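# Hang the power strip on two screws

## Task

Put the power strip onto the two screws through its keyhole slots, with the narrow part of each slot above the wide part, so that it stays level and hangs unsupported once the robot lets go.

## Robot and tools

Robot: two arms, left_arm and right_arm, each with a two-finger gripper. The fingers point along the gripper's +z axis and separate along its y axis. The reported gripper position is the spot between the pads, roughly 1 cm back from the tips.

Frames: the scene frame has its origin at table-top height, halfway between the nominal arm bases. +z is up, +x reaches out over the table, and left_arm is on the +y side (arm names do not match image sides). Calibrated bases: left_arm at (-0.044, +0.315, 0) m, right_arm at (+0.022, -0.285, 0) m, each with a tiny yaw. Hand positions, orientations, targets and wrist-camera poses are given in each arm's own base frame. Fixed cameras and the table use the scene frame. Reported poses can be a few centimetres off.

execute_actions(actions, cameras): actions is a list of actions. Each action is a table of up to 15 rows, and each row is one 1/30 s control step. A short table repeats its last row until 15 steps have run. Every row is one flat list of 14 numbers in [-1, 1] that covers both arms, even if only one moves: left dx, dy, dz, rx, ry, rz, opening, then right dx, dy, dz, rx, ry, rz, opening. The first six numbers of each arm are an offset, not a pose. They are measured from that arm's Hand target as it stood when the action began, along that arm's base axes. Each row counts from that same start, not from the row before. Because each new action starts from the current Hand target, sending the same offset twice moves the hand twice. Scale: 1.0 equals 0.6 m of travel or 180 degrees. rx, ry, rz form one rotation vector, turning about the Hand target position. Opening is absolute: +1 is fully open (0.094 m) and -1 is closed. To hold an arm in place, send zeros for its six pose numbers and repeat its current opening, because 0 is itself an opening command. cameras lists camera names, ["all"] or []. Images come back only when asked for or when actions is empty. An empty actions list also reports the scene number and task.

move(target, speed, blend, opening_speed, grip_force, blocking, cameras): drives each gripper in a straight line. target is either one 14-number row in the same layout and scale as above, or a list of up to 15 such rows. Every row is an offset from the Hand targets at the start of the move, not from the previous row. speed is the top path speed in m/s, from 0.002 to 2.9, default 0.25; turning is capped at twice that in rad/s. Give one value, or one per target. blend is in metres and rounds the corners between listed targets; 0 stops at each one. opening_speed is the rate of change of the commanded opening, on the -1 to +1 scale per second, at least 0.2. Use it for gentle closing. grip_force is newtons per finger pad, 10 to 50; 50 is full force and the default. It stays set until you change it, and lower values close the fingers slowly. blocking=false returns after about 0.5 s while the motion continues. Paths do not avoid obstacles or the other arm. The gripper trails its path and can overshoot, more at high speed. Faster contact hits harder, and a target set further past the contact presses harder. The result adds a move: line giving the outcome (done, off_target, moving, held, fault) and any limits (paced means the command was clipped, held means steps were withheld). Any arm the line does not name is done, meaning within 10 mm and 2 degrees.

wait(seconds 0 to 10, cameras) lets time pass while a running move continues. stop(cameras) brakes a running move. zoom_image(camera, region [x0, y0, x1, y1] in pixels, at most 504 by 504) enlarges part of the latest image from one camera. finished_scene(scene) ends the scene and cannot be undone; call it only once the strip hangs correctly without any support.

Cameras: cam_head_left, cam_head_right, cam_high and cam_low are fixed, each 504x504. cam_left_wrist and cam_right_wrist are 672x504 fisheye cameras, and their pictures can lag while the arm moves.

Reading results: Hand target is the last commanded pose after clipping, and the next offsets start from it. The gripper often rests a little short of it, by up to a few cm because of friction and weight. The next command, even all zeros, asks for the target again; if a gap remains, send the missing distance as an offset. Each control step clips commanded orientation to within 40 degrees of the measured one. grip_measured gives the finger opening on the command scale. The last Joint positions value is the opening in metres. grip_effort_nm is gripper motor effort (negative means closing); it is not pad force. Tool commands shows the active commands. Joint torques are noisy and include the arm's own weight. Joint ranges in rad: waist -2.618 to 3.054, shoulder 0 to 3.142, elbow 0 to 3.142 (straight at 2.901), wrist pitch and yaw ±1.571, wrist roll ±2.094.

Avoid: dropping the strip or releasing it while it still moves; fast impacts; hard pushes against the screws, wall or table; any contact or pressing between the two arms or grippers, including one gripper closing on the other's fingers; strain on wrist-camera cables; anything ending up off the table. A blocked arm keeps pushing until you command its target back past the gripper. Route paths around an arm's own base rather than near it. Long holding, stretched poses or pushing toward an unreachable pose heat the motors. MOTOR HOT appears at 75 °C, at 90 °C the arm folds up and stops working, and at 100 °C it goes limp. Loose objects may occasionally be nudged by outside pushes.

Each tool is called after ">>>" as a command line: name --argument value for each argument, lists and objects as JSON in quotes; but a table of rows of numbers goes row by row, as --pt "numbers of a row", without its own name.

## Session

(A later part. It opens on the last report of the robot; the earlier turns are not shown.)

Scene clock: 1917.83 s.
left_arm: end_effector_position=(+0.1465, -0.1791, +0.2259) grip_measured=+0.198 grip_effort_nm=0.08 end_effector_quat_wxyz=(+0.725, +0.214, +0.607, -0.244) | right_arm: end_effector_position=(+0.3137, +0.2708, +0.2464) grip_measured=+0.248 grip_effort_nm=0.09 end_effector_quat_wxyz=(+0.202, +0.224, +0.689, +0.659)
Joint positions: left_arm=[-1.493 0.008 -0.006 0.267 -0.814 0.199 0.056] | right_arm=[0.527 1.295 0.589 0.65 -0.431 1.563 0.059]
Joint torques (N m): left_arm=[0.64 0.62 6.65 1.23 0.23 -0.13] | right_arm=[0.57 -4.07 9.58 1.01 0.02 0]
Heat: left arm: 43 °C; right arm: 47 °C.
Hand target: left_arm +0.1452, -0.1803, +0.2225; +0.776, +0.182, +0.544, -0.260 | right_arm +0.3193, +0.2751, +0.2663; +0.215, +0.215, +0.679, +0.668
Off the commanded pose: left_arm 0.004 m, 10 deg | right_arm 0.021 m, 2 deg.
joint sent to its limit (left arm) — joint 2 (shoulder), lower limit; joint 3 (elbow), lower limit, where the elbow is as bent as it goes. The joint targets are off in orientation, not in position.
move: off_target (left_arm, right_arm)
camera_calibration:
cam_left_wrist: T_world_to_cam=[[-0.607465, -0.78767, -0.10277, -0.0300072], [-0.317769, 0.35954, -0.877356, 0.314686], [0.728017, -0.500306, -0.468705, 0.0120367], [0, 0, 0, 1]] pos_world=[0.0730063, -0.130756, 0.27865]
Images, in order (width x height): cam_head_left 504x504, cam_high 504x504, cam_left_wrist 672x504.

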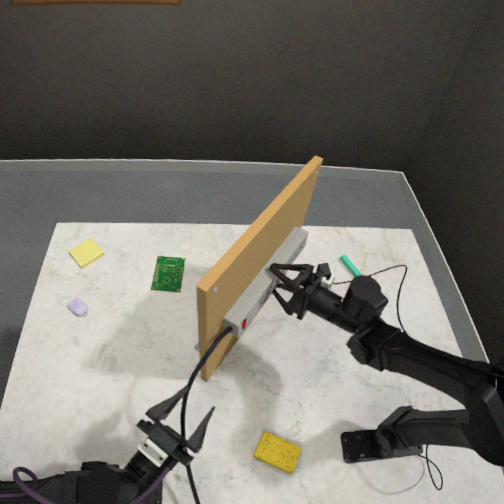

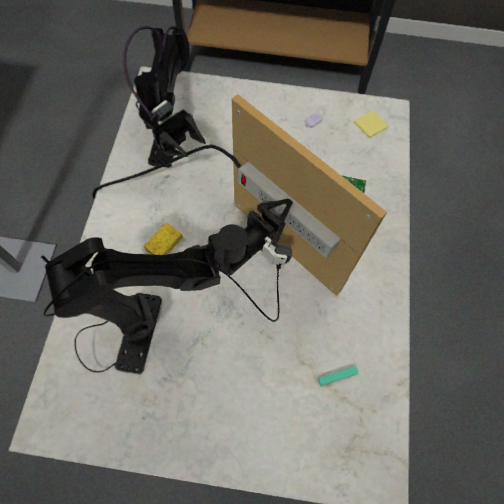

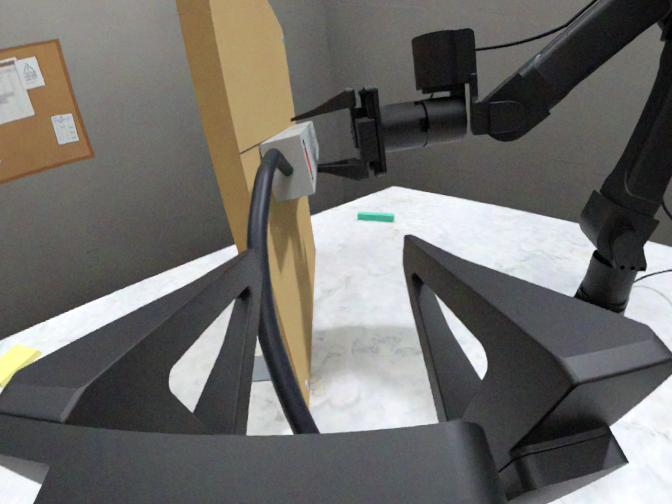

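>>> move --target '[0,0,0,0,0,0,0.2,0,0,-0.01,0,0,0,0.45]' --opening_speed 0.3 --cameras '["cam_head_left","cam_high","cam_left_wrist"]'

>>> zoom_image --camera "cam_left_wrist" --region '[230, 90, 430, 250]'

Scene clock: 1925.50 s.
left_arm: end_effector_position=(+0.1465, -0.1791, +0.2259) grip_measured=+0.198 grip_effort_nm=0.08 end_effector_quat_wxyz=(+0.725, +0.214, +0.607, -0.244) | right_arm: end_effector_position=(+0.3158, +0.2706, +0.2428) grip_measured=+0.448 grip_effort_nm=0.09 end_effector_quat_wxyz=(+0.203, +0.229, +0.691, +0.655)
Joint positions: left_arm=[-1.493 0.008 -0.006 0.267 -0.814 0.199 0.056] | right_arm=[0.527 1.304 0.589 0.65 -0.424 1.563 0.068]
Joint torques (N m): left_arm=[0.65 0.68 6.74 1.21 0.24 -0.12] | right_arm=[0.65 -3.7 8.34 1.25 0.04 -0.02]
Heat: left arm: 43 °C; right arm: 47 °C.
Hand target: left_arm +0.1452, -0.1803, +0.2225; +0.776, +0.182, +0.544, -0.260 | right_arm +0.3193, +0.2751, +0.2603; +0.215, +0.215, +0.679, +0.668
Off the commanded pose: left_arm 0.004 m, 10 deg | right_arm 0.018 m, 3 deg.
joint sent to its limit (left arm) — joint 2 (shoulder), lower limit; joint 3 (elbow), lower limit, where the elbow is as bent as it goes. The joint targets are off in orientation, not in position.
move: off_target (left_arm, right_arm)
camera_calibration:
cam_left_wrist: T_world_to_cam=[[-0.607465, -0.78767, -0.10277, -0.0300072], [-0.317769, 0.35954, -0.877356, 0.314686], [0.728017, -0.500306, -0.468705, 0.0120367], [0, 0, 0, 1]] pos_world=[0.0730063, -0.130756, 0.27865]
Images, in order (width x height): cam_head_left 504x504, cam_high 504x504, cam_left_wrist 672x504.

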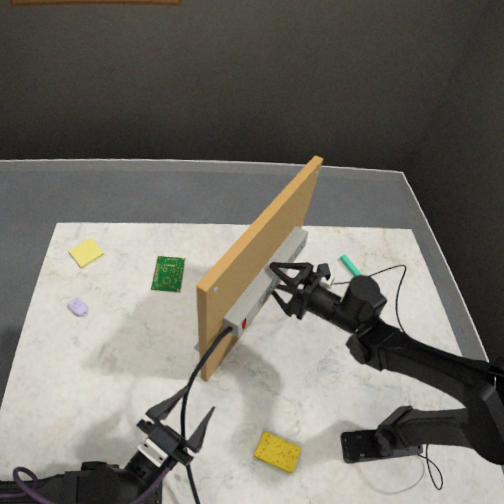

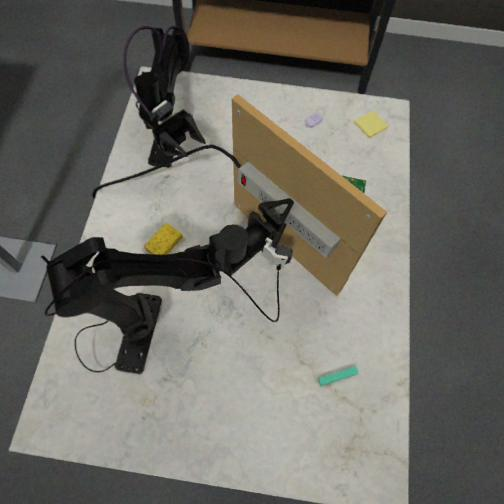

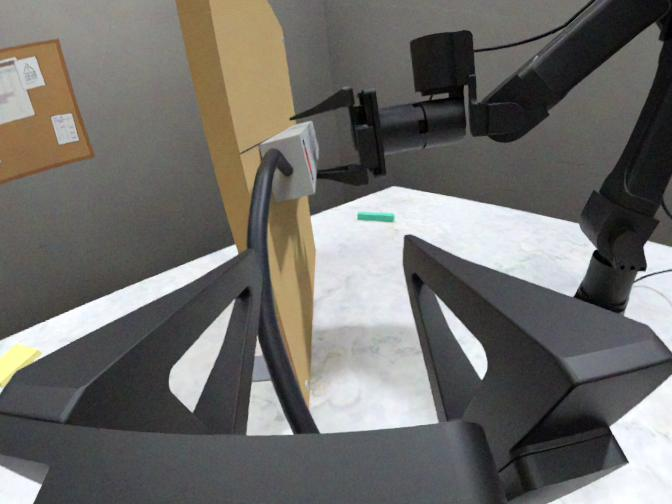

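Scaled by 2.520 from the camera's 672x504 image, which has a finer 960x720 frame.

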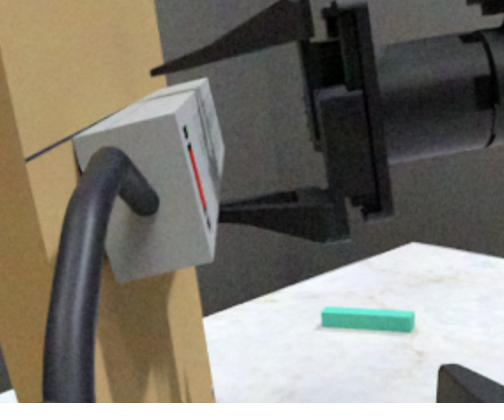

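Strip unmoved; retreat.

>>> move --target '[0,0,0,0,0,0,0.2,-0.11,-0.155,0,0,0,0,0.5]' --speed 0.08 --cameras '["cam_head_left","cam_high","cam_left_wrist"]'

>>> zoom_image --camera "cam_left_wrist" --region '[230, 90, 430, 250]'

>>> zoom_image --camera "cam_high" --region '[230, 150, 350, 270]'

Scene clock: 1943.33 s.
left_arm: end_effector_position=(+0.1465, -0.1791, +0.2259) grip_measured=+0.198 grip_effort_nm=0.08 end_effector_quat_wxyz=(+0.725, +0.214, +0.607, -0.244) | right_arm: end_effector_position=(+0.2554, +0.1850, +0.2649) grip_measured=+0.498 grip_effort_nm=0.07 end_effector_quat_wxyz=(+0.215, +0.212, +0.676, +0.673)
Joint positions: left_arm=[-1.493 0.008 -0.006 0.267 -0.814 0.199 0.056] | right_arm=[0.235 0.807 0.393 0.41 -0.723 1.563 0.07]
Joint torques (N m): left_arm=[0.58 0.66 6.78 1.23 0.22 -0.14] | right_arm=[-0.62 -2.17 5.75 0.75 -0.07 -0.03]
Heat: left arm: 43 °C; right arm: 47 °C.
Hand target: left_arm +0.1452, -0.1803, +0.2225; +0.776, +0.182, +0.544, -0.260 | right_arm +0.2533, +0.1821, +0.2603; +0.215, +0.215, +0.679, +0.668
Off the commanded pose: left_arm 0.004 m, 10 deg | right_arm 0.006 m, 1 deg.
joint sent to its limit (left arm) — joint 2 (shoulder), lower limit; joint 3 (elbow), lower limit, where the elbow is as bent as it goes. The joint targets are off in orientation, not in position.
move: off_target (left_arm)
camera_calibration:
cam_left_wrist: T_world_to_cam=[[-0.607465, -0.78767, -0.10277, -0.0300072], [-0.317769, 0.35954, -0.877356, 0.314686], [0.728017, -0.500306, -0.468705, 0.0120367], [0, 0, 0, 1]] pos_world=[0.0730063, -0.130756, 0.27865]
Images, in order (width x height): cam_head_left 504x504, cam_high 504x504, cam_left_wrist 672x504.

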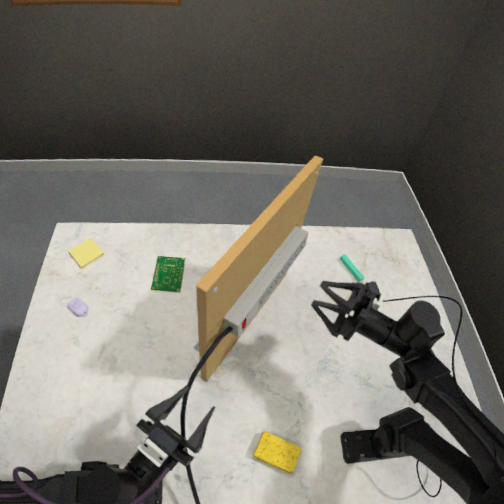

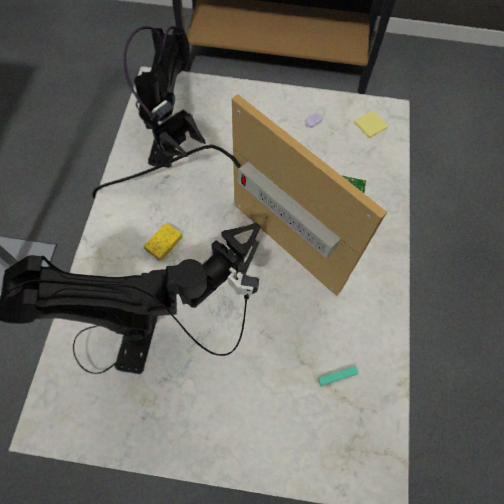

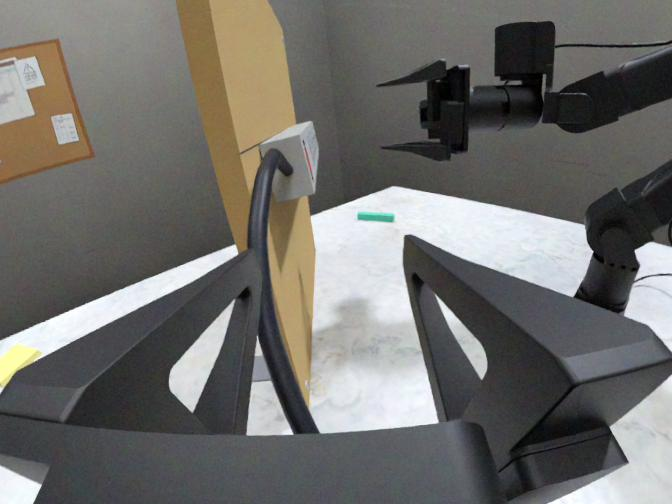

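Scaled by 2.520 from the camera's 672x504 image, which has a finer 960x720 frame.

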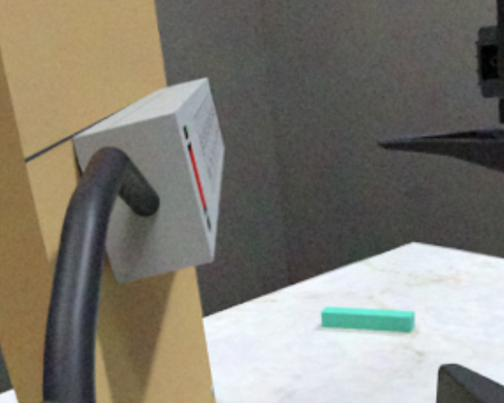

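Scaled by 4.200 from the camera's 504x504 image, which has a finer 720x720 frame.

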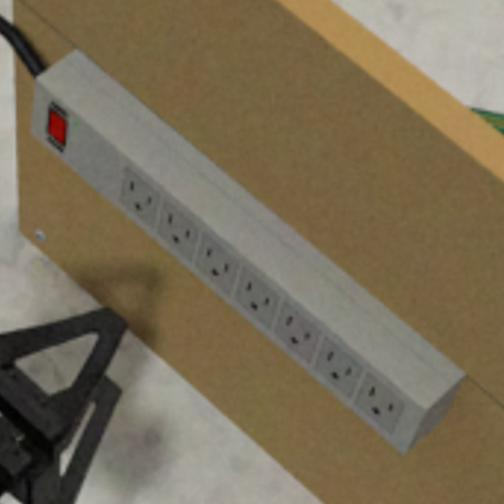

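Hangs on its own, level.

>>> finished_scene --scene 1

The scene is finished: the task was done.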